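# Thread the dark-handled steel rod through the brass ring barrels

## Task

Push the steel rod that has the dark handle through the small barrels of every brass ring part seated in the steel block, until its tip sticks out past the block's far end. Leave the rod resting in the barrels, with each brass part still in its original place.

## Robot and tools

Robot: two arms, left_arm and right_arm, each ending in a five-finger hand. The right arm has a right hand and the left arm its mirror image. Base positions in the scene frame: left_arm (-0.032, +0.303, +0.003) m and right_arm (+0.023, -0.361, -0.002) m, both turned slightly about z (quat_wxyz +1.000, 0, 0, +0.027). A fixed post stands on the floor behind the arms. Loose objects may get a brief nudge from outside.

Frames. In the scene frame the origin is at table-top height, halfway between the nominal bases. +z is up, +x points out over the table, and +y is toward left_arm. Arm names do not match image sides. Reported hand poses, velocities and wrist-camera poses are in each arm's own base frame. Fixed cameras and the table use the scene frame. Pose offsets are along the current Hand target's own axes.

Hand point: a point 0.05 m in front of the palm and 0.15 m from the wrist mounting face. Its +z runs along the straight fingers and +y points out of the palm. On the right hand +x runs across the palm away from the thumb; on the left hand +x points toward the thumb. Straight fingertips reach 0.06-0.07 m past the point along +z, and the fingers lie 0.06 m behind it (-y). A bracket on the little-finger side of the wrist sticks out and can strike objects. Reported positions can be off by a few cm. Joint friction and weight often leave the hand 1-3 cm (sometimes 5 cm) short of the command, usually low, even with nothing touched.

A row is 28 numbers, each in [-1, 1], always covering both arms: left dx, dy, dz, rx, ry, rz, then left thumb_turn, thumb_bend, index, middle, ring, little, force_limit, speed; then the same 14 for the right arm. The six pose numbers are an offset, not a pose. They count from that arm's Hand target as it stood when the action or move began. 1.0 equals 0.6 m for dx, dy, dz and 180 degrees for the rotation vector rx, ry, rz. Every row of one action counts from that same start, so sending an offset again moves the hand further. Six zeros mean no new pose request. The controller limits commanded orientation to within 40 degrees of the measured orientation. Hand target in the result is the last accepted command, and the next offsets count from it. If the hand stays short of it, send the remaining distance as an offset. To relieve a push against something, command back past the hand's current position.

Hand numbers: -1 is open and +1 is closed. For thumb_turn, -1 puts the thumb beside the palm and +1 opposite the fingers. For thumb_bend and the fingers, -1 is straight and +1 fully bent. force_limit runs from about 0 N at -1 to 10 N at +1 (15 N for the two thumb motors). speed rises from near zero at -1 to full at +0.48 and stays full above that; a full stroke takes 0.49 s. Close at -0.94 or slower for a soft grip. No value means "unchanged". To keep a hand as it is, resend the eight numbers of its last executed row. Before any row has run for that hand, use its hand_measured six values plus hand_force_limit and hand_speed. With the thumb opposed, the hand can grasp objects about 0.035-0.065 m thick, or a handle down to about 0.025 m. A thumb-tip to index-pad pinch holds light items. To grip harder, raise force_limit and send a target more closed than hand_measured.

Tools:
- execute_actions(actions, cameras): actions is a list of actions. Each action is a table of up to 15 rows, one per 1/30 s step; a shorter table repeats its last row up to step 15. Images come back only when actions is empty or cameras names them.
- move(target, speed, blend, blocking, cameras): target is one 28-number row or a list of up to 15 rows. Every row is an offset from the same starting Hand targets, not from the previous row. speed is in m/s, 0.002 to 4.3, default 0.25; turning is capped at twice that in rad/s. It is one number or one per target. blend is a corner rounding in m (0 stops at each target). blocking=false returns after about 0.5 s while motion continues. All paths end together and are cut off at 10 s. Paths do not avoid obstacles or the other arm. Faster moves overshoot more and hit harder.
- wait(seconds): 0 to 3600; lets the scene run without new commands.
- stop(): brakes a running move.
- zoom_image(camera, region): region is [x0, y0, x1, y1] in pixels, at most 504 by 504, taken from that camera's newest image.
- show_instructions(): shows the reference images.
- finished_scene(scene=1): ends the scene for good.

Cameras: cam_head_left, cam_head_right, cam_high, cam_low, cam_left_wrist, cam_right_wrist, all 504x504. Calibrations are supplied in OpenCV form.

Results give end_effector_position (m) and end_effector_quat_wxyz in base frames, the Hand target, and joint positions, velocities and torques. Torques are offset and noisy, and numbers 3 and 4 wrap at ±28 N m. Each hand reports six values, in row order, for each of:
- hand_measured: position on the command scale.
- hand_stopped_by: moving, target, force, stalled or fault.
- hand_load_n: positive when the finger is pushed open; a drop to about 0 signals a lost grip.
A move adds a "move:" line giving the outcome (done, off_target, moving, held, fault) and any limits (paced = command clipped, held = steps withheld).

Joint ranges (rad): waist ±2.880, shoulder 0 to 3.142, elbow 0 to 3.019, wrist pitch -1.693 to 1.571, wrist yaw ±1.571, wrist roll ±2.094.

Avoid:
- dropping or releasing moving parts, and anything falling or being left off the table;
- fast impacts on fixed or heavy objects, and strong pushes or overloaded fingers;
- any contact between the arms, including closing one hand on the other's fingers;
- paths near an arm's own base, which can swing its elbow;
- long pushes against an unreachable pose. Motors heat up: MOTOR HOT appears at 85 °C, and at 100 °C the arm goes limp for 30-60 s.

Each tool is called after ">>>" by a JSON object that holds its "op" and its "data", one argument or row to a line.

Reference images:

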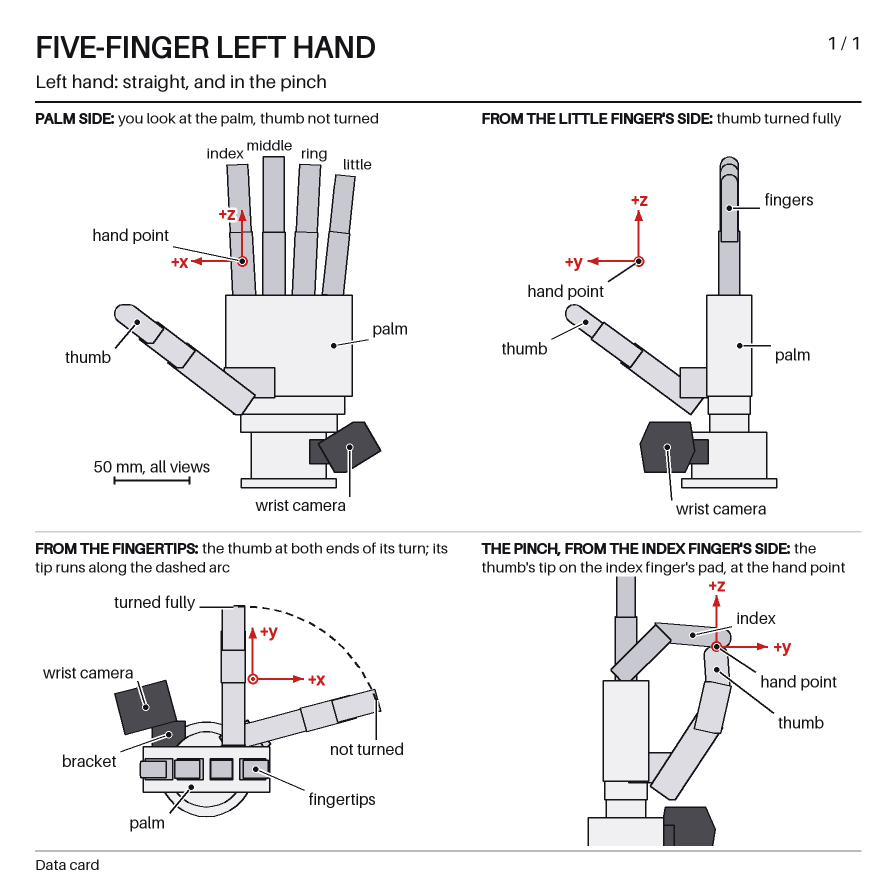

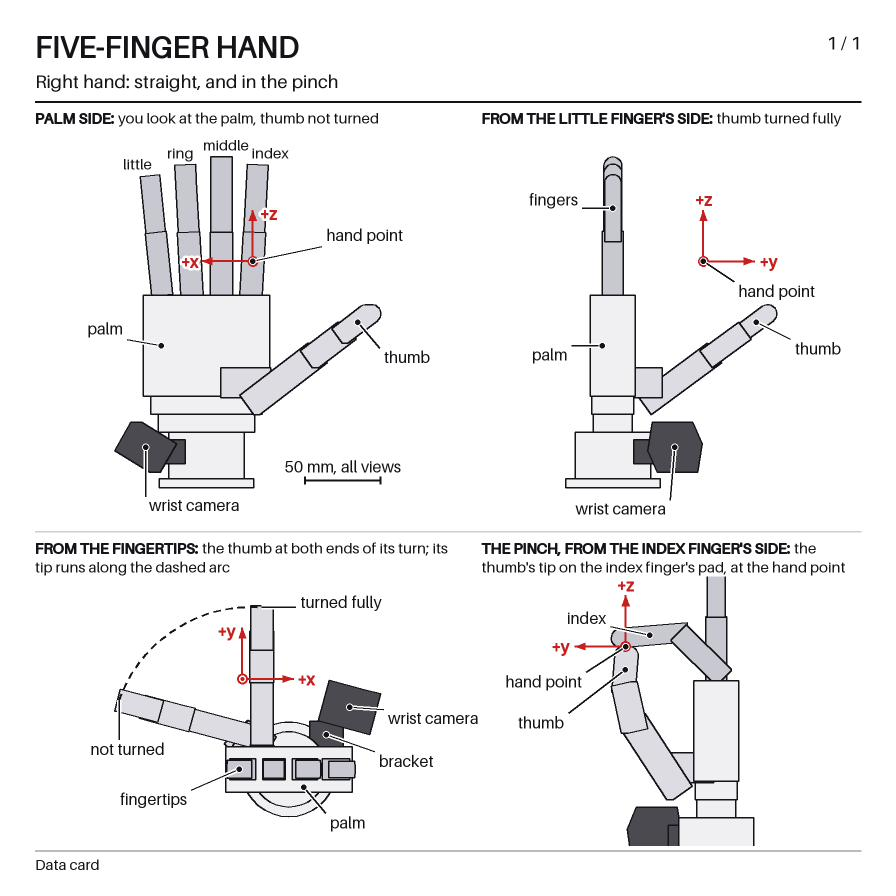

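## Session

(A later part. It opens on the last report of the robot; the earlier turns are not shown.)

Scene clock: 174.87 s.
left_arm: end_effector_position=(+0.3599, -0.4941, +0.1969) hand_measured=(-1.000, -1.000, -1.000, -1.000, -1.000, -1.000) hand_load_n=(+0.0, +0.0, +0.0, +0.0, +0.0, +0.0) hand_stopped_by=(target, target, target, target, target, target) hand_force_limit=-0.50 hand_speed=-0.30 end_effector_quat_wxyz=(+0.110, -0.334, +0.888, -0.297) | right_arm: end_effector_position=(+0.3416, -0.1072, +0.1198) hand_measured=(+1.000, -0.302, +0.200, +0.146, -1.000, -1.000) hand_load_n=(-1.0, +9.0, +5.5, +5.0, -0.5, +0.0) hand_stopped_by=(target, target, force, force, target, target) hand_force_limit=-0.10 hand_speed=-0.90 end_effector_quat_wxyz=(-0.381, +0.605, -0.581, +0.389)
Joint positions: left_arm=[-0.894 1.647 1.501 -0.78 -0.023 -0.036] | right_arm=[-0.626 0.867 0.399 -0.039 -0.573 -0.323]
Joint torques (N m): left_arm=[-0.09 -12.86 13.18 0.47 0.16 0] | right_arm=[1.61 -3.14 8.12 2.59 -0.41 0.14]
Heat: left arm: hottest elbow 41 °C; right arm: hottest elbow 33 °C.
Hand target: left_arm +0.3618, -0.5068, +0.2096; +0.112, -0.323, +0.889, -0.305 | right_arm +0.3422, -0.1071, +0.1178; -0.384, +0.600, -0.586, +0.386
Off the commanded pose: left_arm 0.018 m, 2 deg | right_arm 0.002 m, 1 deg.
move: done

>>> {"op": "move", "data": {
  "target": [0,0,0,0,0,0,-1,-1,-1,-1,-1,-1,-0.5,-0.3,0.0067,0.0004,0.0011,0,0.004,0.0018,1,-0.3,0.38,0.34,-1,-1,-0.1,-0.9],
  "speed": 0.015,
  "cameras": ["cam_left_wrist","cam_right_wrist"]
}}

>>> {"op": "zoom_image", "data": {
  "camera": "cam_left_wrist",
  "region": [265, 245, 295, 275]
}}

>>> {"op": "zoom_image", "data": {
  "camera": "cam_right_wrist",
  "region": [200, 430, 230, 460]
}}

>>> {"op": "zoom_image", "data": {
  "camera": "cam_left_wrist",
  "region": [320, 250, 370, 300]
}}

Scene clock: 175.83 s.
left_arm: end_effector_position=(+0.3599, -0.4941, +0.1969) hand_measured=(-1.000, -1.000, -1.000, -1.000, -1.000, -1.000) hand_load_n=(+0.0, +0.0, +0.0, +0.0, +0.0, -0.5) hand_stopped_by=(target, target, target, target, target, target) hand_force_limit=-0.50 hand_speed=-0.30 end_effector_quat_wxyz=(+0.110, -0.334, +0.888, -0.297) | right_arm: end_effector_position=(+0.3422, -0.1074, +0.1186) hand_measured=(+1.000, -0.302, +0.200, +0.146, -1.000, -1.000) hand_load_n=(-1.5, +9.0, +5.5, +5.0, -0.5, +0.0) hand_stopped_by=(target, target, force, force, target, target) hand_force_limit=-0.10 hand_speed=-0.90 end_effector_quat_wxyz=(-0.381, +0.604, -0.583, +0.387)
Joint positions: left_arm=[-0.894 1.647 1.501 -0.78 -0.023 -0.036] | right_arm=[-0.626 0.873 0.399 -0.035 -0.573 -0.32]
Joint torques (N m): left_arm=[-0.03 -12.86 13.19 0.46 0.17 0] | right_arm=[1.14 -2.84 8.27 2.74 -0.13 0.15]
Heat: left arm: hottest elbow 41 °C; right arm: hottest elbow 33 °C.
Hand target: left_arm +0.3618, -0.5068, +0.2096; +0.112, -0.323, +0.889, -0.305 | right_arm +0.3427, -0.1112, +0.1174; -0.382, +0.596, -0.590, +0.389
Off the commanded pose: left_arm 0.018 m, 2 deg | right_arm 0.004 m, 1 deg.
move: done
cam_left_wrist: T_world_to_cam=[[0.33788, -0.77603, 0.53255, -0.60302], [-0.93518, -0.21298, 0.28297, 0.178], [-0.10617, -0.59364, -0.79769, 0.02083]] pos_world=[0.37242, -0.41769, 0.28739]
cam_right_wrist: T_world_to_cam=[[-0.37089, -0.25678, -0.89247, 0.20825], [-0.60218, 0.79809, 0.02062, 0.2844], [0.70698, 0.54507, -0.45063, -0.01774]] pos_world=[0.26104, -0.16384, 0.172]

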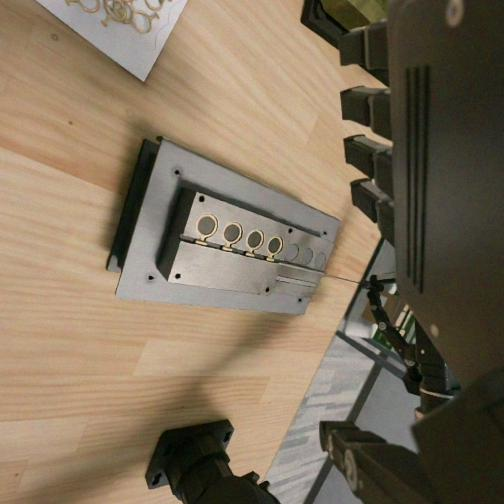

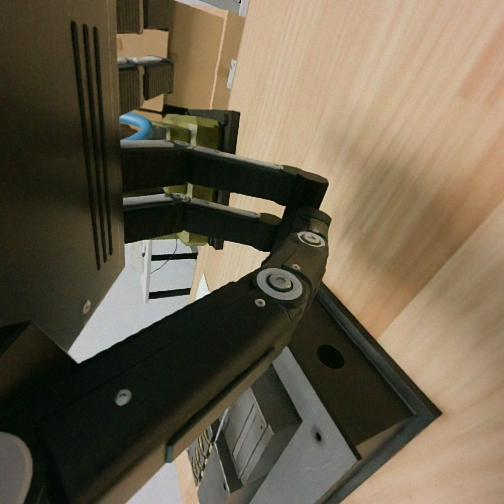

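Scaled by 16.800 from the camera's image (finer frame: 720x720).

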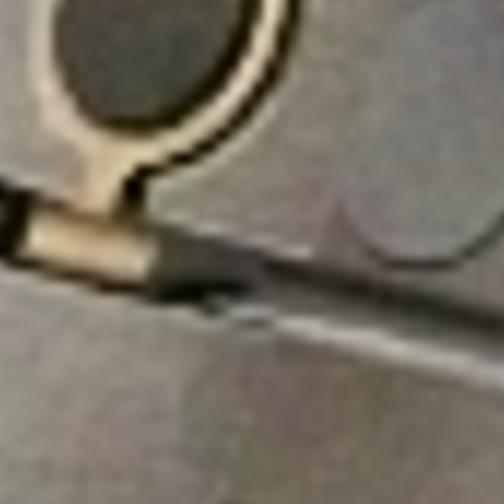

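Scaled by 16.800 from the camera's image (finer frame: 720x720).

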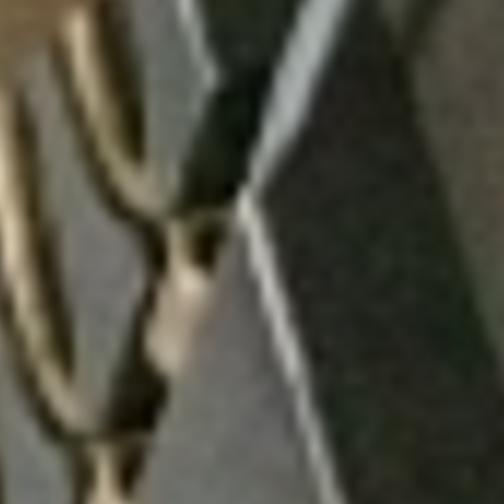

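Scaled by 10.080 from the camera's image (finer frame: 720x720).

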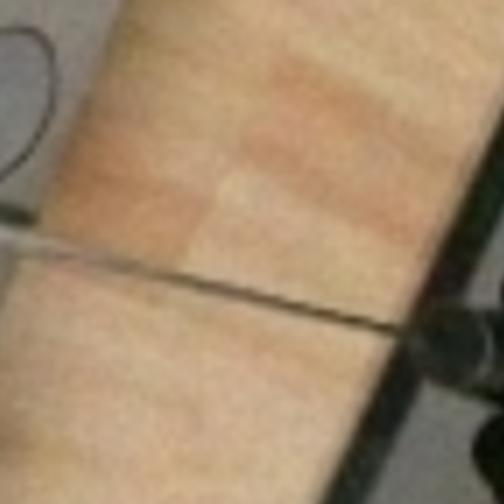

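>>> {"op": "move", "data": {
  "target": [0,0,0,0,0,0,-1,-1,-1,-1,-1,-1,-0.5,-0.3,0.0033,-0.0015,-0.001,0,0.0064,-0.0021,1,-0.3,0.38,0.34,-1,-1,-0.1,-0.9],
  "speed": 0.015
}}

Scene clock: 177.23 s.
left_arm: end_effector_position=(+0.3599, -0.4941, +0.1969) hand_measured=(-1.000, -1.000, -1.000, -1.000, -1.000, -1.000) hand_load_n=(-0.5, +0.0, +0.0, +0.0, +0.0, +0.0) hand_stopped_by=(target, target, target, target, target, target) hand_force_limit=-0.50 hand_speed=-0.30 end_effector_quat_wxyz=(+0.110, -0.334, +0.888, -0.297) | right_arm: end_effector_position=(+0.3418, -0.1117, +0.1174) hand_measured=(+1.000, -0.302, +0.200, +0.146, -1.000, -1.000) hand_load_n=(-1.5, +9.5, +5.0, +5.5, +0.0, -0.5) hand_stopped_by=(target, target, force, force, target, target) hand_force_limit=-0.10 hand_speed=-0.90 end_effector_quat_wxyz=(-0.373, +0.601, -0.589, +0.392)
Joint positions: left_arm=[-0.894 1.647 1.501 -0.78 -0.023 -0.036] | right_arm=[-0.626 0.873 0.399 -0.035 -0.549 -0.318]
Joint torques (N m): left_arm=[-0.03 -12.86 13.19 0.47 0.16 0] | right_arm=[1.79 -3.9 8.12 2.78 -0.07 0.13]
Heat: left arm: hottest elbow 41 °C; right arm: hottest elbow 33 °C.
Hand target: left_arm +0.3618, -0.5068, +0.2096; +0.112, -0.323, +0.889, -0.305 | right_arm +0.3425, -0.1131, +0.1184; -0.375, +0.594, -0.592, +0.396
Off the commanded pose: left_arm 0.018 m, 2 deg | right_arm 0.002 m, 1 deg.
move: done

>>> {"op": "move", "data": {
  "target": [0,0,0,0,0,0,-1,-1,-1,-1,-1,-1,-0.5,-0.3,-0.0075,-0.0037,-0.0025,0,-0.0025,-0.0011,1,-0.3,0.38,0.34,-1,-1,-0.1,-0.9],
  "speed": 0.015
}}

Scene clock: 178.30 s.
left_arm: end_effector_position=(+0.3599, -0.4941, +0.1969) hand_measured=(-1.000, -1.000, -1.000, -1.000, -1.000, -1.000) hand_load_n=(+0.0, -0.5, +0.0, +0.0, +0.0, +0.0) hand_stopped_by=(target, target, target, target, target, target) hand_force_limit=-0.50 hand_speed=-0.30 end_effector_quat_wxyz=(+0.110, -0.334, +0.888, -0.297) | right_arm: end_effector_position=(+0.3419, -0.1121, +0.1203) hand_measured=(+1.000, -0.302, +0.200, +0.146, -1.000, -1.000) hand_load_n=(-1.5, +9.0, +5.0, +5.5, +0.0, +0.0) hand_stopped_by=(target, target, force, force, target, target) hand_force_limit=-0.10 hand_speed=-0.90 end_effector_quat_wxyz=(-0.372, +0.600, -0.587, +0.396)
Joint positions: left_arm=[-0.894 1.647 1.501 -0.78 -0.023 -0.036] | right_arm=[-0.626 0.864 0.399 -0.035 -0.547 -0.318]
Joint torques (N m): left_arm=[-0.03 -12.92 13.19 0.49 0.16 0.01] | right_arm=[2.55 -4.19 8.29 2.14 -0.08 0.15]
Heat: left arm: hottest elbow 41 °C; right arm: hottest elbow 33 °C.
Hand target: left_arm +0.3618, -0.5068, +0.2096; +0.112, -0.323, +0.889, -0.305 | right_arm +0.3421, -0.1085, +0.1209; -0.376, +0.597, -0.589, +0.394
Off the commanded pose: left_arm 0.018 m, 2 deg | right_arm 0.004 m, 1 deg.
move: done

>>> {"op": "move", "data": {
  "target": [0,0,0,0,0,0,-1,-1,-1,-1,-1,-1,-0.5,-0.3,-0.0055,0.0015,0.0005,0,-0.0015,0.0006,1,-0.3,0.38,0.34,-1,-1,-0.1,-0.9],
  "speed": 0.015
}}

Scene clock: 178.93 s.
left_arm: end_effector_position=(+0.3599, -0.4941, +0.1969) hand_measured=(-1.000, -1.000, -1.000, -1.000, -1.000, -1.000) hand_load_n=(+0.0, +0.0, +0.0, +0.0, +0.0, +0.0) hand_stopped_by=(target, target, target, target, target, target) hand_force_limit=-0.50 hand_speed=-0.30 end_effector_quat_wxyz=(+0.110, -0.334, +0.888, -0.297) | right_arm: end_effector_position=(+0.3405, -0.1108, +0.1180) hand_measured=(+1.000, -0.302, +0.200, +0.146, -1.000, -1.000) hand_load_n=(-1.5, +9.0, +5.0, +5.0, +0.0, +0.0) hand_stopped_by=(target, target, force, force, target, target) hand_force_limit=-0.10 hand_speed=-0.90 end_effector_quat_wxyz=(-0.372, +0.599, -0.590, +0.394)
Joint positions: left_arm=[-0.894 1.647 1.501 -0.78 -0.023 -0.036] | right_arm=[-0.625 0.862 0.393 -0.035 -0.545 -0.313]
Joint torques (N m): left_arm=[-0.03 -12.86 13.19 0.47 0.16 0] | right_arm=[3.14 -4.31 8.32 2.26 -0.07 0.15]
Heat: left arm: hottest elbow 41 °C; right arm: hottest elbow 33 °C.
Hand target: left_arm +0.3618, -0.5068, +0.2096; +0.112, -0.323, +0.889, -0.305 | right_arm +0.3420, -0.1052, +0.1198; -0.378, +0.597, -0.589, +0.392
Off the commanded pose: left_arm 0.018 m, 2 deg | right_arm 0.006 m, 1 deg.
move: done

>>> {"op": "move", "data": {
  "target": [0,0,0,0,0,0,-1,-1,-1,-1,-1,-1,-0.5,-0.3,-0.0058,-0.0037,0.0005,0,-0.0015,0.0001,1,-0.3,0.38,0.34,-1,-1,-0.1,-0.9],
  "speed": 0.015
}}

Scene clock: 179.67 s.
left_arm: end_effector_position=(+0.3599, -0.4941, +0.1969) hand_measured=(-1.000, -1.000, -1.000, -1.000, -1.000, -1.000) hand_load_n=(+0.0, +0.0, +0.0, +0.0, +0.0, +0.0) hand_stopped_by=(target, target, target, target, target, target) hand_force_limit=-0.50 hand_speed=-0.30 end_effector_quat_wxyz=(+0.110, -0.334, +0.888, -0.297) | right_arm: end_effector_position=(+0.3419, -0.1072, +0.1198) hand_measured=(+1.000, -0.302, +0.200, +0.146, -1.000, -1.000) hand_load_n=(-1.5, +9.5, +5.0, +5.0, +0.0, +0.0) hand_stopped_by=(target, target, force, force, target, target) hand_force_limit=-0.10 hand_speed=-0.90 end_effector_quat_wxyz=(-0.374, +0.600, -0.587, +0.394)
Joint positions: left_arm=[-0.894 1.647 1.501 -0.78 -0.023 -0.036] | right_arm=[-0.612 0.856 0.393 -0.035 -0.538 -0.307]
Joint torques (N m): left_arm=[-0.03 -12.86 13.19 0.47 0.17 0.01] | right_arm=[3.08 -4.13 8.51 1.98 -0.08 0.18]
Heat: left arm: hottest elbow 41 °C; right arm: hottest elbow 33 °C.
Hand target: left_arm +0.3618, -0.5068, +0.2096; +0.112, -0.323, +0.889, -0.305 | right_arm +0.3432, -0.1017, +0.1216; -0.379, +0.598, -0.588, +0.391
Off the commanded pose: left_arm 0.018 m, 2 deg | right_arm 0.006 m, 1 deg.
move: done

>>> {"op": "wait", "data": {
  "seconds": 0.1,
  "cameras": ["cam_left_wrist","cam_right_wrist"]
}}

>>> {"op": "zoom_image", "data": {
  "camera": "cam_left_wrist",
  "region": [265, 245, 295, 275]
}}

>>> {"op": "zoom_image", "data": {
  "camera": "cam_right_wrist",
  "region": [200, 430, 230, 460]
}}

>>> {"op": "zoom_image", "data": {
  "camera": "cam_left_wrist",
  "region": [320, 250, 370, 300]
}}

Scene clock: 179.93 s.
left_arm: end_effector_position=(+0.3599, -0.4941, +0.1969) hand_measured=(-1.000, -1.000, -1.000, -1.000, -1.000, -1.000) hand_load_n=(+0.0, +0.0, -0.5, +0.0, +0.0, +0.0) hand_stopped_by=(target, target, target, target, target, target) hand_force_limit=-0.50 hand_speed=-0.30 end_effector_quat_wxyz=(+0.110, -0.334, +0.888, -0.297) | right_arm: end_effector_position=(+0.3419, -0.1072, +0.1198) hand_measured=(+1.000, -0.302, +0.200, +0.146, -1.000, -1.000) hand_load_n=(-1.5, +9.0, +5.0, +5.0, +0.0, +0.0) hand_stopped_by=(target, target, force, force, target, target) hand_force_limit=-0.10 hand_speed=-0.90 end_effector_quat_wxyz=(-0.374, +0.600, -0.588, +0.394)
Joint positions: left_arm=[-0.894 1.647 1.501 -0.78 -0.023 -0.036] | right_arm=[-0.612 0.856 0.393 -0.035 -0.538 -0.307]
Joint torques (N m): left_arm=[-0.03 -12.92 13.19 0.49 0.16 0] | right_arm=[3.08 -4.13 8.49 1.99 -0.07 0.16]
Heat: left arm: hottest elbow 42 °C; right arm: hottest elbow 33 °C.
Hand target: left_arm +0.3618, -0.5068, +0.2096; +0.112, -0.323, +0.889, -0.305 | right_arm +0.3432, -0.1017, +0.1216; -0.379, +0.598, -0.588, +0.391
Off the commanded pose: left_arm 0.018 m, 2 deg | right_arm 0.006 m, 1 deg.
wait: 0.10 s; at rest from the start
cam_left_wrist: T_world_to_cam=[[0.33788, -0.77603, 0.53255, -0.60302], [-0.93518, -0.21298, 0.28297, 0.178], [-0.10617, -0.59364, -0.79769, 0.02083]] pos_world=[0.37242, -0.41769, 0.28739]
cam_right_wrist: T_world_to_cam=[[-0.37654, -0.25598, -0.89033, 0.21099], [-0.58465, 0.81116, 0.01404, 0.28035], [0.71861, 0.52582, -0.4551, -0.02269]] pos_world=[0.25966, -0.16147, 0.17359]

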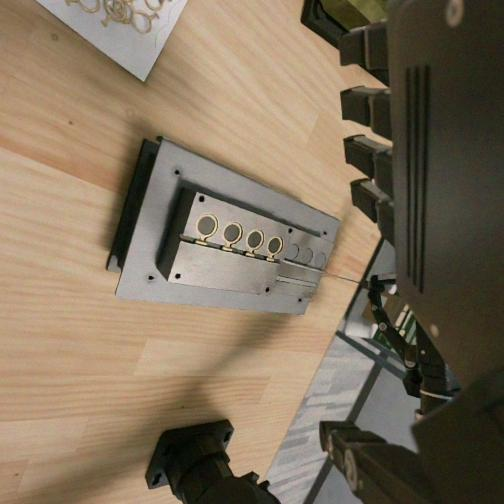

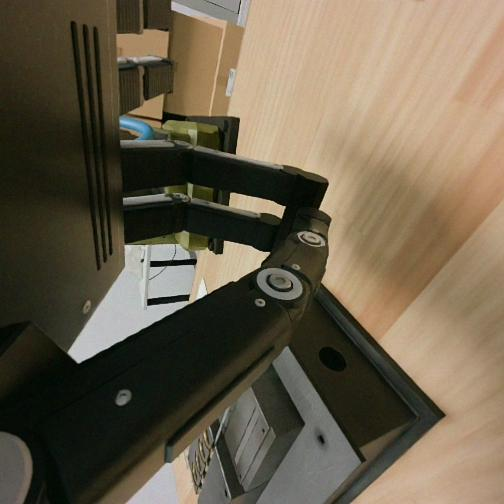

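Scaled by 16.800 from the camera's image (finer frame: 720x720).

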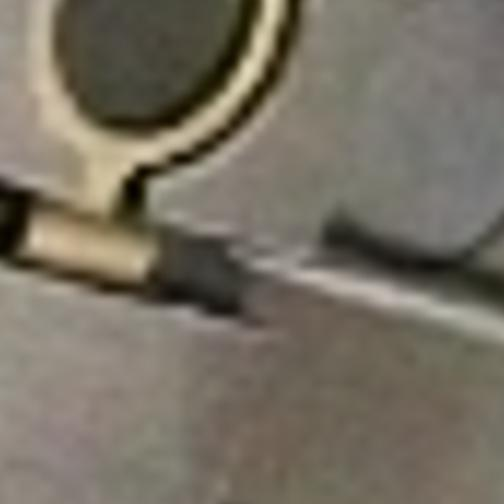

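Scaled by 16.800 from the camera's image (finer frame: 720x720).

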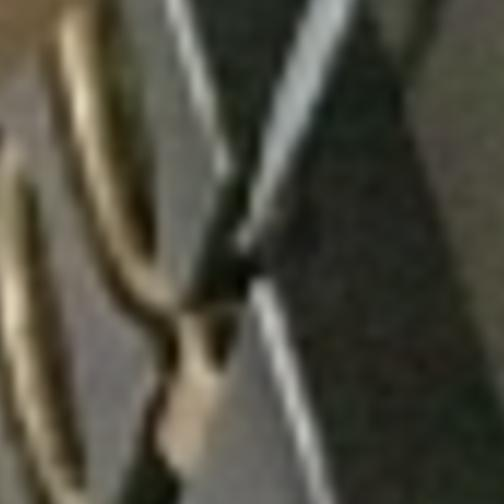

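Scaled by 10.080 from the camera's image (finer frame: 720x720).

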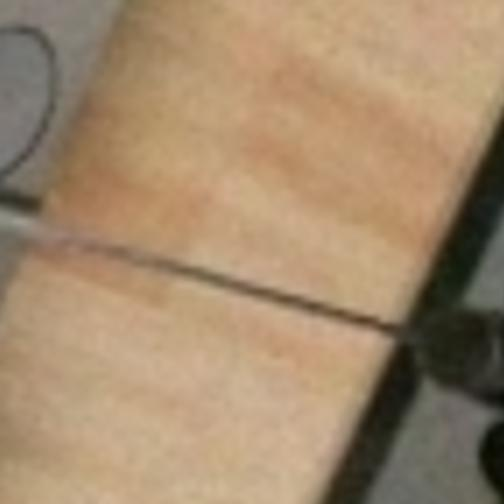

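>>> {"op": "move", "data": {
  "target": [0,0,0,0,0,0,-1,-1,-1,-1,-1,-1,-0.5,-0.3,0.002,0,0,0,-0.0061,-0.0027,1,-0.3,0.38,0.34,-1,-1,-0.1,-0.9],
  "speed": 0.015
}}

Scene clock: 181.37 s.
left_arm: end_effector_position=(+0.3599, -0.4941, +0.1969) hand_measured=(-1.000, -1.000, -1.000, -1.000, -1.000, -1.000) hand_load_n=(+0.0, +0.0, +0.0, +0.0, +0.0, +0.0) hand_stopped_by=(target, target, target, target, target, target) hand_force_limit=-0.50 hand_speed=-0.30 end_effector_quat_wxyz=(+0.110, -0.334, +0.888, -0.297) | right_arm: end_effector_position=(+0.3422, -0.1028, +0.1210) hand_measured=(+1.000, -0.302, +0.200, +0.146, -1.000, -1.000) hand_load_n=(-1.5, +9.0, +5.0, +5.5, +0.0, -0.5) hand_stopped_by=(target, target, force, force, target, target) hand_force_limit=-0.10 hand_speed=-0.90 end_effector_quat_wxyz=(-0.383, +0.602, -0.582, +0.389)
Joint positions: left_arm=[-0.894 1.647 1.501 -0.78 -0.023 -0.036] | right_arm=[-0.612 0.856 0.393 -0.035 -0.561 -0.307]
Joint torques (N m): left_arm=[-0.09 -12.86 13.19 0.46 0.16 0.01] | right_arm=[2.08 -2.96 9.14 1.78 -0.4 -0.06]
Heat: left arm: hottest elbow 42 °C; right arm: hottest elbow 33 °C.
Hand target: left_arm +0.3618, -0.5068, +0.2096; +0.112, -0.323, +0.889, -0.305 | right_arm +0.3432, -0.1029, +0.1216; -0.383, +0.604, -0.582, +0.387
Off the commanded pose: left_arm 0.018 m, 2 deg | right_arm 0.001 m, 0 deg.
move: done

>>> {"op": "wait", "data": {
  "seconds": 0.1,
  "cameras": ["cam_left_wrist","cam_right_wrist"]
}}

>>> {"op": "zoom_image", "data": {
  "camera": "cam_left_wrist",
  "region": [265, 245, 295, 275]
}}

>>> {"op": "zoom_image", "data": {
  "camera": "cam_right_wrist",
  "region": [200, 430, 230, 460]
}}

>>> {"op": "zoom_image", "data": {
  "camera": "cam_left_wrist",
  "region": [320, 250, 370, 300]
}}

Scene clock: 181.67 s.
left_arm: end_effector_position=(+0.3599, -0.4941, +0.1969) hand_measured=(-1.000, -1.000, -1.000, -1.000, -1.000, -1.000) hand_load_n=(+0.0, +0.0, -0.5, +0.0, +0.0, +0.0) hand_stopped_by=(target, target, target, target, target, target) hand_force_limit=-0.50 hand_speed=-0.30 end_effector_quat_wxyz=(+0.110, -0.334, +0.888, -0.297) | right_arm: end_effector_position=(+0.3422, -0.1028, +0.1210) hand_measured=(+1.000, -0.302, +0.200, +0.146, -1.000, -1.000) hand_load_n=(-1.0, +9.5, +5.5, +5.5, +0.0, +0.0) hand_stopped_by=(target, target, force, force, target, target) hand_force_limit=-0.10 hand_speed=-0.90 end_effector_quat_wxyz=(-0.383, +0.602, -0.582, +0.389)
Joint positions: left_arm=[-0.894 1.647 1.501 -0.78 -0.023 -0.036] | right_arm=[-0.612 0.856 0.393 -0.035 -0.561 -0.307]
Joint torques (N m): left_arm=[-0.03 -12.98 13.18 0.49 0.16 0] | right_arm=[2.2 -2.96 9.09 1.84 -0.39 -0.05]
Heat: left arm: hottest elbow 42 °C; right arm: hottest elbow 33 °C.
Hand target: left_arm +0.3618, -0.5068, +0.2096; +0.112, -0.323, +0.889, -0.305 | right_arm +0.3432, -0.1029, +0.1216; -0.383, +0.604, -0.582, +0.387
Off the commanded pose: left_arm 0.018 m, 2 deg | right_arm 0.001 m, 0 deg.
wait: 0.10 s; at rest from the start
cam_left_wrist: T_world_to_cam=[[0.33788, -0.77603, 0.53255, -0.60302], [-0.93518, -0.21298, 0.28297, 0.178], [-0.10617, -0.59364, -0.79769, 0.02083]] pos_world=[0.37242, -0.41769, 0.28739]
cam_right_wrist: T_world_to_cam=[[-0.36565, -0.25517, -0.89509, 0.21025], [-0.60113, 0.79895, 0.0178, 0.28081], [0.71059, 0.54458, -0.44553, -0.02106]] pos_world=[0.26064, -0.15924, 0.17381]

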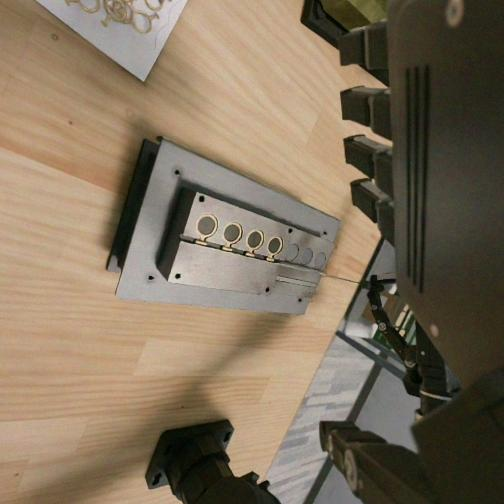

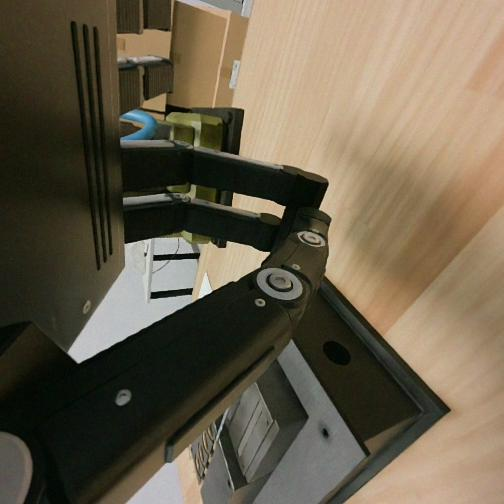

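Scaled by 16.800 from the camera's image (finer frame: 720x720).

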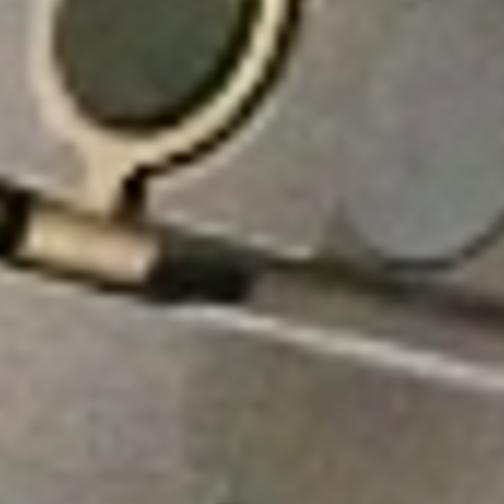

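Scaled by 16.800 from the camera's image (finer frame: 720x720).

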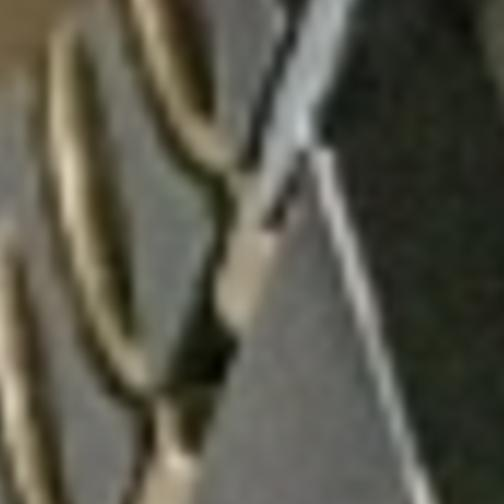

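Scaled by 10.080 from the camera's image (finer frame: 720x720).

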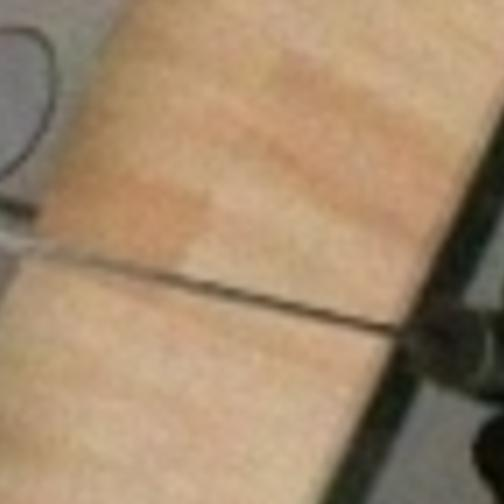

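>>> {"op": "zoom_image", "data": {
  "camera": "cam_right_wrist",
  "region": [208, 434, 224, 450]
}}

>>> {"op": "zoom_image", "data": {
  "camera": "cam_left_wrist",
  "region": [268, 252, 286, 270]
}}

Scaled by 31.500 from the camera's image (finer frame: 720x720).

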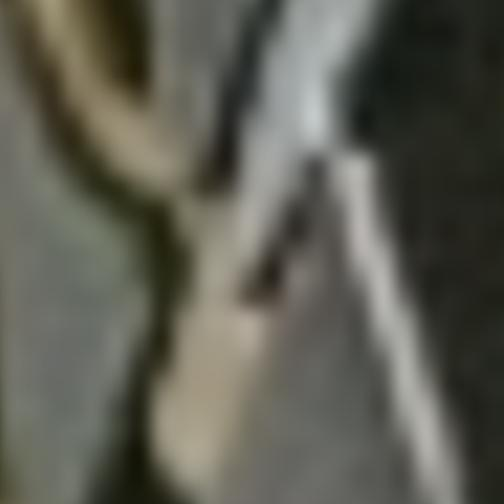

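Scaled by 28.000 from the camera's image (finer frame: 720x720).

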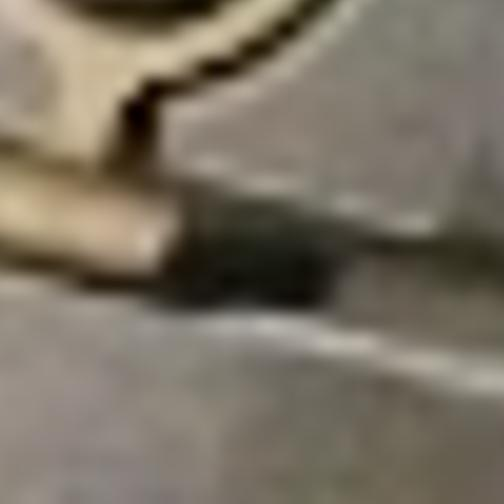

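>>> {"op": "move", "data": {
  "target": [
    [0,0,0,0,0,0,-1,-1,-1,-1,-1,-1,-0.5,-0.3,0.0004,-0.0152,-0.0068,0,0,0,1,-0.3,0.38,0.34,-1,-1,-0.1,-0.9],
    [0,0,0,0,0,0,-1,-1,-1,-1,-1,-1,-0.5,-0.3,0.055,-0.0103,-0.005,0,0.0024,0.0018,1,-0.3,0.38,0.34,-1,-1,-0.1,-0.9],
    [0,0,0,0,0,0,-1,-1,-1,-1,-1,-1,-0.5,-0.3,0.0545,0.0064,0.0024,0,0.0024,0.0018,1,-0.3,0.38,0.34,-1,-1,-0.1,-0.9],
    [0,0,0,0,0,0,-1,-1,-1,-1,-1,-1,-0.5,-0.3,0.0047,0.0004,0.001,0,0.0024,0.0018,1,-0.3,0.38,0.34,-1,-1,-0.1,-0.9]
  ],
  "speed": [0.04,0.04,0.03,0.02],
  "blend": [0.001,0.001,0.001,0],
  "cameras": ["cam_left_wrist","cam_right_wrist"]
}}

>>> {"op": "zoom_image", "data": {
  "camera": "cam_left_wrist",
  "region": [265, 245, 295, 275]
}}

>>> {"op": "zoom_image", "data": {
  "camera": "cam_right_wrist",
  "region": [200, 430, 230, 460]
}}

>>> {"op": "zoom_image", "data": {
  "camera": "cam_left_wrist",
  "region": [320, 250, 370, 300]
}}

Scene clock: 188.03 s.
left_arm: end_effector_position=(+0.3599, -0.4941, +0.1969) hand_measured=(-1.000, -1.000, -1.000, -1.000, -1.000, -1.000) hand_load_n=(+0.0, +0.0, +0.0, +0.0, +0.0, +0.0) hand_stopped_by=(target, target, target, target, target, target) hand_force_limit=-0.50 hand_speed=-0.30 end_effector_quat_wxyz=(+0.110, -0.334, +0.888, -0.297) | right_arm: end_effector_position=(+0.3422, -0.1110, +0.1199) hand_measured=(+1.000, -0.302, +0.200, +0.146, -1.000, -1.000) hand_load_n=(-1.5, +9.0, +5.5, +5.5, +0.0, +0.0) hand_stopped_by=(target, target, force, force, target, target) hand_force_limit=-0.10 hand_speed=-0.90 end_effector_quat_wxyz=(-0.377, +0.603, -0.585, +0.390)
Joint positions: left_arm=[-0.894 1.647 1.501 -0.78 -0.023 -0.036] | right_arm=[-0.631 0.874 0.405 -0.041 -0.566 -0.323]
Joint torques (N m): left_arm=[-0.09 -12.86 13.19 0.49 0.16 0.01] | right_arm=[3.14 -4.42 8.2 2.33 -0.09 0.16]
Heat: left arm: hottest elbow 42 °C; right arm: hottest elbow 33 °C.
Hand target: left_arm +0.3618, -0.5068, +0.2096; +0.112, -0.323, +0.889, -0.305 | right_arm +0.3437, -0.1057, +0.1213; -0.382, +0.601, -0.585, +0.388
Off the commanded pose: left_arm 0.018 m, 2 deg | right_arm 0.006 m, 1 deg.
move: done
cam_left_wrist: T_world_to_cam=[[0.33788, -0.77603, 0.53255, -0.60302], [-0.93518, -0.21298, 0.28297, 0.178], [-0.10617, -0.59364, -0.79769, 0.02083]] pos_world=[0.37242, -0.41769, 0.28739]
cam_right_wrist: T_world_to_cam=[[-0.37612, -0.25683, -0.89027, 0.21004], [-0.59455, 0.80383, 0.0193, 0.28547], [0.71067, 0.53656, -0.45503, -0.01691]] pos_world=[0.26074, -0.16645, 0.17379]

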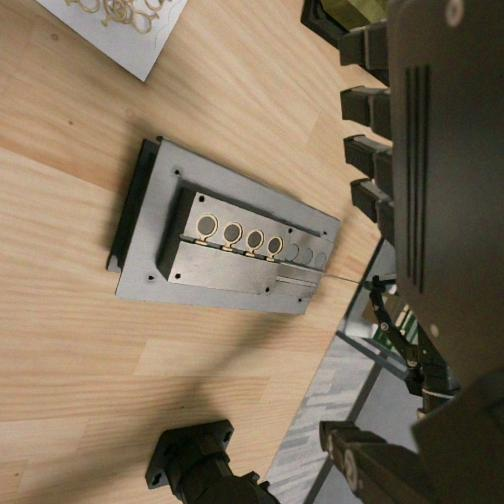

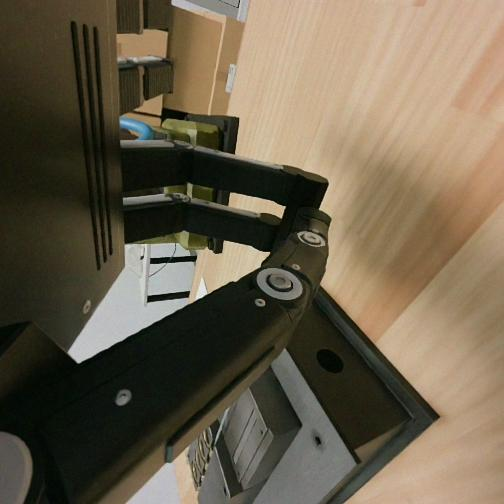

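Scaled by 16.800 from the camera's image (finer frame: 720x720).

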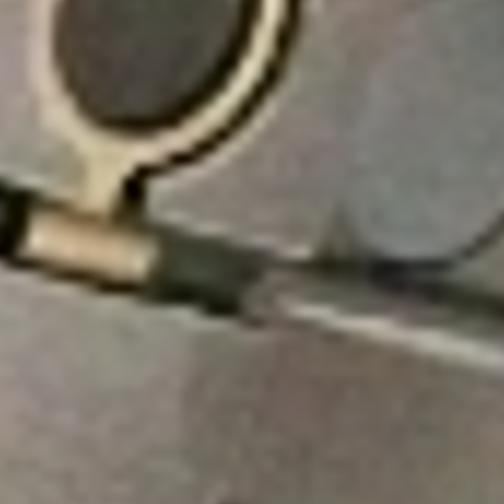

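Scaled by 16.800 from the camera's image (finer frame: 720x720).

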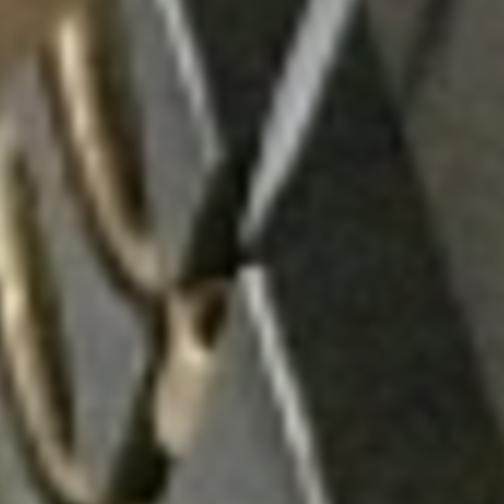

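Scaled by 10.080 from the camera's image (finer frame: 720x720).

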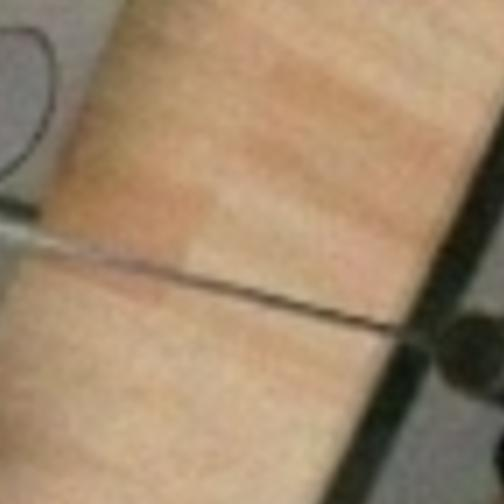

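>>> {"op": "move", "data": {
  "target": [
    [0,0,0,0,0,0,-1,-1,-1,-1,-1,-1,-0.5,-0.3,0.0003,-0.0152,-0.0068,0,0,0,1,-0.3,0.38,0.34,-1,-1,-0.1,-0.9],
    [0,0,0,0,0,0,-1,-1,-1,-1,-1,-1,-0.5,-0.3,0.0503,-0.011,-0.0057,0,0,0,1,-0.3,0.38,0.34,-1,-1,-0.1,-0.9],
    [0,0,0,0,0,0,-1,-1,-1,-1,-1,-1,-0.5,-0.3,0.0499,0.0073,0.0025,0,0,0,1,-0.3,0.38,0.34,-1,-1,-0.1,-0.9]
  ],
  "speed": [0.04,0.04,0.03],
  "blend": [0.001,0.001,0]
}}

>>> {"op": "execute_actions", "data": {
  "actions": [
    [[0,0,0,0,0,0,-1,-1,-1,-1,-1,-1,-0.5,-0.3,-0.0011,-0.0001,-0.00004,0,0,0,1,-0.3,0.38,0.34,-1,-1,-0.1,-0.9],[0,0,0,0,0,0,-1,-1,-1,-1,-1,-1,-0.5,-0.3,-0.0022,-0.0002,-0.0001,0,0,0,1,-0.3,0.38,0.34,-1,-1,-0.1,-0.9],[0,0,0,0,0,0,-1,-1,-1,-1,-1,-1,-0.5,-0.3,-0.0033,-0.0003,-0.0001,0,0,0,1,-0.3,0.38,0.34,-1,-1,-0.1,-0.9],[0,0,0,0,0,0,-1,-1,-1,-1,-1,-1,-0.5,-0.3,-0.0044,-0.0005,-0.0002,0,0,0,1,-0.3,0.38,0.34,-1,-1,-0.1,-0.9],[0,0,0,0,0,0,-1,-1,-1,-1,-1,-1,-0.5,-0.3,-0.0056,-0.0006,-0.0002,0,0,0,1,-0.3,0.38,0.34,-1,-1,-0.1,-0.9],[0,0,0,0,0,0,-1,-1,-1,-1,-1,-1,-0.5,-0.3,-0.0067,-0.0007,-0.0002,0,0,0,1,-0.3,0.38,0.34,-1,-1,-0.1,-0.9],[0,0,0,0,0,0,-1,-1,-1,-1,-1,-1,-0.5,-0.3,-0.0078,-0.0008,-0.0003,0,0,0,1,-0.3,0.38,0.34,-1,-1,-0.1,-0.9],[0,0,0,0,0,0,-1,-1,-1,-1,-1,-1,-0.5,-0.3,-0.0089,-0.0009,-0.0003,0,0,0,1,-0.3,0.38,0.34,-1,-1,-0.1,-0.9],[0,0,0,0,0,0,-1,-1,-1,-1,-1,-1,-0.5,-0.3,-0.01,-0.001,-0.0004,0,0,0,1,-0.3,0.38,0.34,-1,-1,-0.1,-0.9],[0,0,0,0,0,0,-1,-1,-1,-1,-1,-1,-0.5,-0.3,-0.0111,-0.0011,-0.0004,0,0,0,1,-0.3,0.38,0.34,-1,-1,-0.1,-0.9],[0,0,0,0,0,0,-1,-1,-1,-1,-1,-1,-0.5,-0.3,-0.0122,-0.0012,-0.0004,0,0,0,1,-0.3,0.38,0.34,-1,-1,-0.1,-0.9],[0,0,0,0,0,0,-1,-1,-1,-1,-1,-1,-0.5,-0.3,-0.0133,-0.0014,-0.0005,0,0,0,1,-0.3,0.38,0.34,-1,-1,-0.1,-0.9],[0,0,0,0,0,0,-1,-1,-1,-1,-1,-1,-0.5,-0.3,-0.0144,-0.0015,-0.0005,0,0,0,1,-0.3,0.38,0.34,-1,-1,-0.1,-0.9],[0,0,0,0,0,0,-1,-1,-1,-1,-1,-1,-0.5,-0.3,-0.0156,-0.0016,-0.0006,0,0,0,1,-0.3,0.38,0.34,-1,-1,-0.1,-0.9],[0,0,0,0,0,0,-1,-1,-1,-1,-1,-1,-0.5,-0.3,-0.0167,-0.0017,-0.0006,0,0,0,1,-0.3,0.38,0.34,-1,-1,-0.1,-0.9]],
    [[0,0,0,0,0,0,-1,-1,-1,-1,-1,-1,-0.5,-0.3,-0.0011,-0.0001,-0.00004,0,0,0,1,-0.3,0.38,0.34,-1,-1,-0.1,-0.9],[0,0,0,0,0,0,-1,-1,-1,-1,-1,-1,-0.5,-0.3,-0.0022,-0.0002,-0.0001,0,0,0,1,-0.3,0.38,0.34,-1,-1,-0.1,-0.9],[0,0,0,0,0,0,-1,-1,-1,-1,-1,-1,-0.5,-0.3,-0.0033,-0.0003,-0.0001,0,0,0,1,-0.3,0.38,0.34,-1,-1,-0.1,-0.9],[0,0,0,0,0,0,-1,-1,-1,-1,-1,-1,-0.5,-0.3,-0.0044,-0.0005,-0.0002,0,0,0,1,-0.3,0.38,0.34,-1,-1,-0.1,-0.9],[0,0,0,0,0,0,-1,-1,-1,-1,-1,-1,-0.5,-0.3,-0.0056,-0.0006,-0.0002,0,0,0,1,-0.3,0.38,0.34,-1,-1,-0.1,-0.9],[0,0,0,0,0,0,-1,-1,-1,-1,-1,-1,-0.5,-0.3,-0.0067,-0.0007,-0.0002,0,0,0,1,-0.3,0.38,0.34,-1,-1,-0.1,-0.9],[0,0,0,0,0,0,-1,-1,-1,-1,-1,-1,-0.5,-0.3,-0.0078,-0.0008,-0.0003,0,0,0,1,-0.3,0.38,0.34,-1,-1,-0.1,-0.9],[0,0,0,0,0,0,-1,-1,-1,-1,-1,-1,-0.5,-0.3,-0.0089,-0.0009,-0.0003,0,0,0,1,-0.3,0.38,0.34,-1,-1,-0.1,-0.9],[0,0,0,0,0,0,-1,-1,-1,-1,-1,-1,-0.5,-0.3,-0.01,-0.001,-0.0004,0,0,0,1,-0.3,0.38,0.34,-1,-1,-0.1,-0.9],[0,0,0,0,0,0,-1,-1,-1,-1,-1,-1,-0.5,-0.3,-0.0111,-0.0011,-0.0004,0,0,0,1,-0.3,0.38,0.34,-1,-1,-0.1,-0.9],[0,0,0,0,0,0,-1,-1,-1,-1,-1,-1,-0.5,-0.3,-0.0122,-0.0012,-0.0004,0,0,0,1,-0.3,0.38,0.34,-1,-1,-0.1,-0.9],[0,0,0,0,0,0,-1,-1,-1,-1,-1,-1,-0.5,-0.3,-0.0133,-0.0014,-0.0005,0,0,0,1,-0.3,0.38,0.34,-1,-1,-0.1,-0.9],[0,0,0,0,0,0,-1,-1,-1,-1,-1,-1,-0.5,-0.3,-0.0144,-0.0015,-0.0005,0,0,0,1,-0.3,0.38,0.34,-1,-1,-0.1,-0.9],[0,0,0,0,0,0,-1,-1,-1,-1,-1,-1,-0.5,-0.3,-0.0156,-0.0016,-0.0006,0,0,0,1,-0.3,0.38,0.34,-1,-1,-0.1,-0.9],[0,0,0,0,0,0,-1,-1,-1,-1,-1,-1,-0.5,-0.3,-0.0167,-0.0017,-0.0006,0,0,0,1,-0.3,0.38,0.34,-1,-1,-0.1,-0.9]]
  ]
}}

Scene clock: 192.00 s.
left_arm: end_effector_position=(+0.3599, -0.4941, +0.1969) hand_measured=(-1.000, -1.000, -1.000, -1.000, -1.000, -1.000) hand_load_n=(+0.0, +0.0, +0.0, +0.0, +0.0, +0.0) hand_stopped_by=(target, target, target, target, target, target) hand_force_limit=-0.50 hand_speed=-0.30 end_effector_quat_wxyz=(+0.110, -0.334, +0.888, -0.297) | right_arm: end_effector_position=(+0.3385, -0.1255, +0.1100) hand_measured=(+1.000, -0.302, +0.200, +0.146, -1.000, -1.000) hand_load_n=(-1.5, +9.5, +5.5, +5.5, +0.0, +0.0) hand_stopped_by=(target, target, force, force, target, target) hand_force_limit=-0.10 hand_speed=-0.90 end_effector_quat_wxyz=(-0.385, +0.600, -0.593, +0.373)
Joint positions: left_arm=[-0.894 1.647 1.501 -0.78 -0.023 -0.036] | right_arm=[-0.702 0.941 0.419 -0.036 -0.643 -0.349]
Joint torques (N m): left_arm=[-0.09 -12.86 13.18 0.49 0.16 0] | right_arm=[1.08 -3.66 9.57 2.62 -0.45 -0.21]
Heat: left arm: hottest elbow 42 °C; right arm: hottest elbow 33 °C.
Hand target: left_arm +0.3618, -0.5068, +0.2096; +0.112, -0.323, +0.889, -0.305 | right_arm +0.3437, -0.1358, +0.1171; -0.382, +0.601, -0.585, +0.388
Off the commanded pose: left_arm 0.018 m, 2 deg | right_arm 0.014 m, 2 deg.
move: off_target (right_arm)

Scene clock: 193.33 s.
left_arm: end_effector_position=(+0.3599, -0.4941, +0.1969) hand_measured=(-1.000, -1.000, -1.000, -1.000, -1.000, -1.000) hand_load_n=(+0.0, -0.5, +0.0, +0.0, +0.0, +0.0) hand_stopped_by=(target, target, target, target, target, target) hand_force_limit=-0.50 hand_speed=-0.30 end_effector_quat_wxyz=(+0.110, -0.334, +0.888, -0.297) | right_arm: end_effector_position=(+0.3413, -0.1204, +0.1168) hand_measured=(+1.000, -0.302, +0.200, +0.146, -1.000, -1.000) hand_load_n=(-1.5, +9.5, +5.0, +5.5, +0.0, +0.0) hand_stopped_by=(target, target, force, force, target, target) hand_force_limit=-0.10 hand_speed=-0.90 end_effector_quat_wxyz=(-0.377, +0.603, -0.586, +0.387)
Joint positions: left_arm=[-0.894 1.647 1.501 -0.78 -0.023 -0.036] | right_arm=[-0.665 0.904 0.413 -0.036 -0.597 -0.343]
Joint torques (N m): left_arm=[-0.03 -12.81 13.19 0.49 0.16 0] | right_arm=[2.96 -4.66 8.13 2.48 -0.12 0.17]
Heat: left arm: hottest elbow 42 °C; right arm: hottest elbow 33 °C.
Hand target: left_arm +0.3618, -0.5068, +0.2096; +0.112, -0.323, +0.889, -0.305 | right_arm +0.3437, -0.1157, +0.1191; -0.382, +0.601, -0.585, +0.388
Off the commanded pose: left_arm 0.018 m, 2 deg | right_arm 0.006 m, 1 deg.
Step readings (end_effector_position of left_arm | right_arm):
0: (+0.3599, -0.4941, +0.1969) | (+0.3385, -0.1255, +0.1100)
1: (+0.3599, -0.4941, +0.1969) | (+0.3385, -0.1255, +0.1100)
2: (+0.3599, -0.4941, +0.1969) | (+0.3385, -0.1256, +0.1100)
4: (+0.3599, -0.4941, +0.1969) | (+0.3385, -0.1256, +0.1100)
8: (+0.3599, -0.4941, +0.1969) | (+0.3385, -0.1262, +0.1098)
15: (+0.3599, -0.4941, +0.1969) | (+0.3383, -0.1283, +0.1099)
16: (+0.3599, -0.4941, +0.1969) | (+0.3385, -0.1282, +0.1104)
17: (+0.3599, -0.4941, +0.1969) | (+0.3387, -0.1280, +0.1109)
19: (+0.3599, -0.4941, +0.1969) | (+0.3390, -0.1278, +0.1120)
23: (+0.3599, -0.4941, +0.1969) | (+0.3400, -0.1265, +0.1143)
30: (+0.3599, -0.4941, +0.1969) | (+0.3415, -0.1234, +0.1169)

>>> {"op": "move", "data": {
  "target": [0,0,0,0,0,0,-1,-1,-1,-1,-1,-1,-0.5,-0.3,-0.0222,-0.0024,-0.0008,0,0,0,1,-0.3,0.38,0.34,-1,-1,-0.1,-0.9],
  "speed": 0.02,
  "cameras": ["cam_left_wrist","cam_right_wrist"]
}}

>>> {"op": "zoom_image", "data": {
  "camera": "cam_left_wrist",
  "region": [265, 245, 295, 275]
}}

>>> {"op": "zoom_image", "data": {
  "camera": "cam_right_wrist",
  "region": [200, 430, 230, 460]
}}

>>> {"op": "zoom_image", "data": {
  "camera": "cam_left_wrist",
  "region": [320, 250, 370, 300]
}}

Scene clock: 194.70 s.
left_arm: end_effector_position=(+0.3599, -0.4941, +0.1969) hand_measured=(-1.000, -1.000, -1.000, -1.000, -1.000, -1.000) hand_load_n=(+0.0, +0.0, +0.0, +0.0, +0.0, +0.0) hand_stopped_by=(target, target, target, target, target, target) hand_force_limit=-0.50 hand_speed=-0.30 end_effector_quat_wxyz=(+0.110, -0.334, +0.888, -0.297) | right_arm: end_effector_position=(+0.3425, -0.1079, +0.1192) hand_measured=(+1.000, -0.302, +0.200, +0.146, -1.000, -1.000) hand_load_n=(-1.5, +9.0, +5.0, +5.0, +0.0, +0.0) hand_stopped_by=(target, target, force, force, target, target) hand_force_limit=-0.10 hand_speed=-0.90 end_effector_quat_wxyz=(-0.377, +0.603, -0.585, +0.391)
Joint positions: left_arm=[-0.894 1.647 1.501 -0.78 -0.023 -0.036] | right_arm=[-0.62 0.867 0.398 -0.036 -0.556 -0.316]
Joint torques (N m): left_arm=[-0.03 -12.86 13.19 0.46 0.16 0.01] | right_arm=[3.14 -4.13 8.28 2.26 -0.09 0.15]
Heat: left arm: hottest elbow 42 °C; right arm: hottest elbow 33 °C.
Hand target: left_arm +0.3618, -0.5068, +0.2096; +0.112, -0.323, +0.889, -0.305 | right_arm +0.3436, -0.1024, +0.1203; -0.382, +0.601, -0.585, +0.388
Off the commanded pose: left_arm 0.018 m, 2 deg | right_arm 0.006 m, 1 deg.
move: done
cam_left_wrist: T_world_to_cam=[[0.33788, -0.77603, 0.53255, -0.60302], [-0.93518, -0.21298, 0.28297, 0.178], [-0.10617, -0.59364, -0.79769, 0.02083]] pos_world=[0.37242, -0.41769, 0.28739]
cam_right_wrist: T_world_to_cam=[[-0.37466, -0.2581, -0.89051, 0.20973], [-0.59437, 0.80401, 0.01704, 0.28335], [0.71159, 0.53568, -0.45464, -0.01947]] pos_world=[0.26085, -0.16325, 0.17309]

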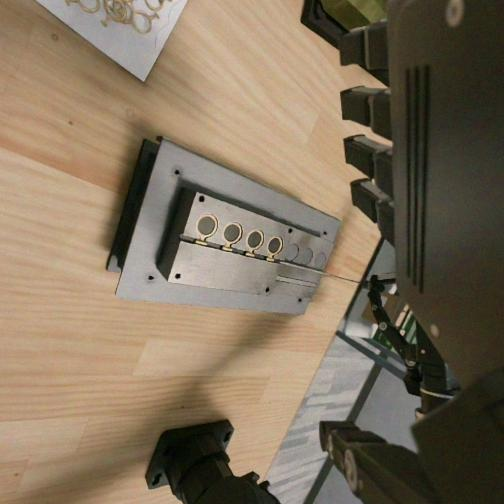

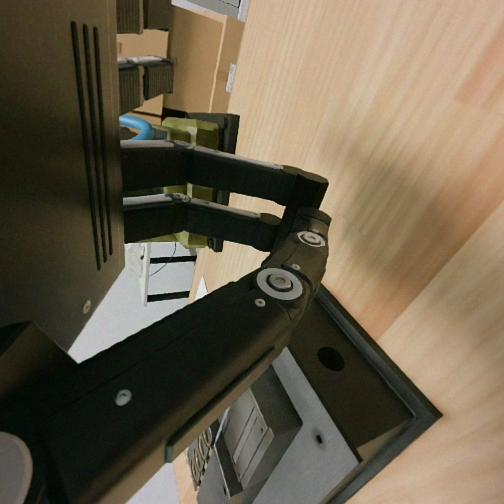

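Scaled by 16.800 from the camera's image (finer frame: 720x720).

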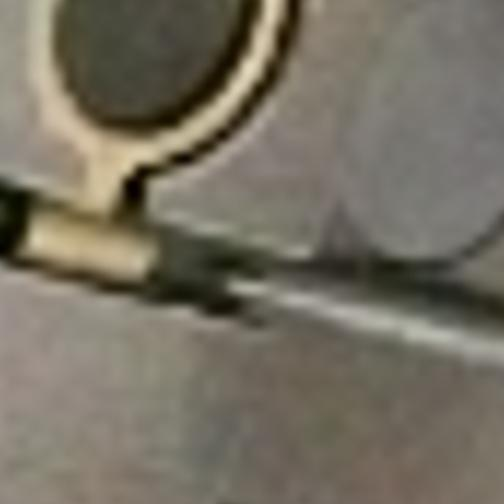

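Scaled by 16.800 from the camera's image (finer frame: 720x720).

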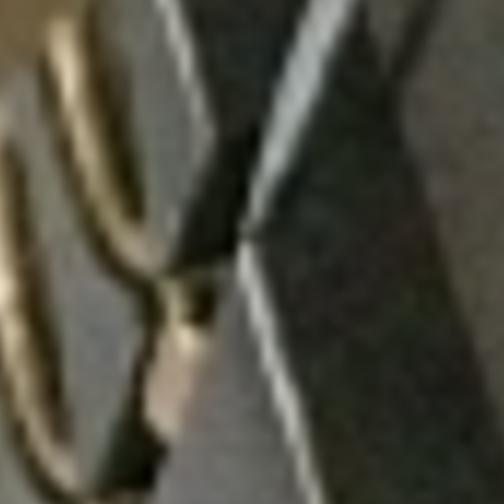

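Scaled by 10.080 from the camera's image (finer frame: 720x720).

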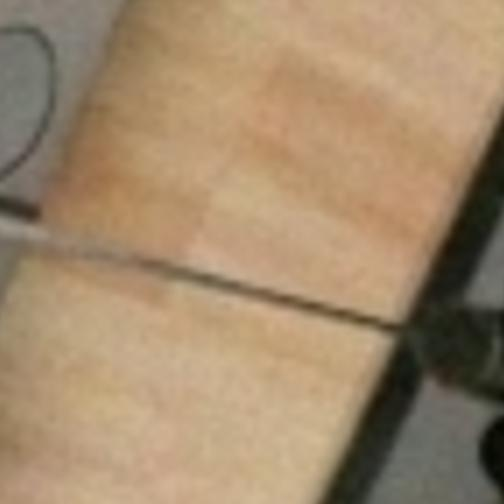

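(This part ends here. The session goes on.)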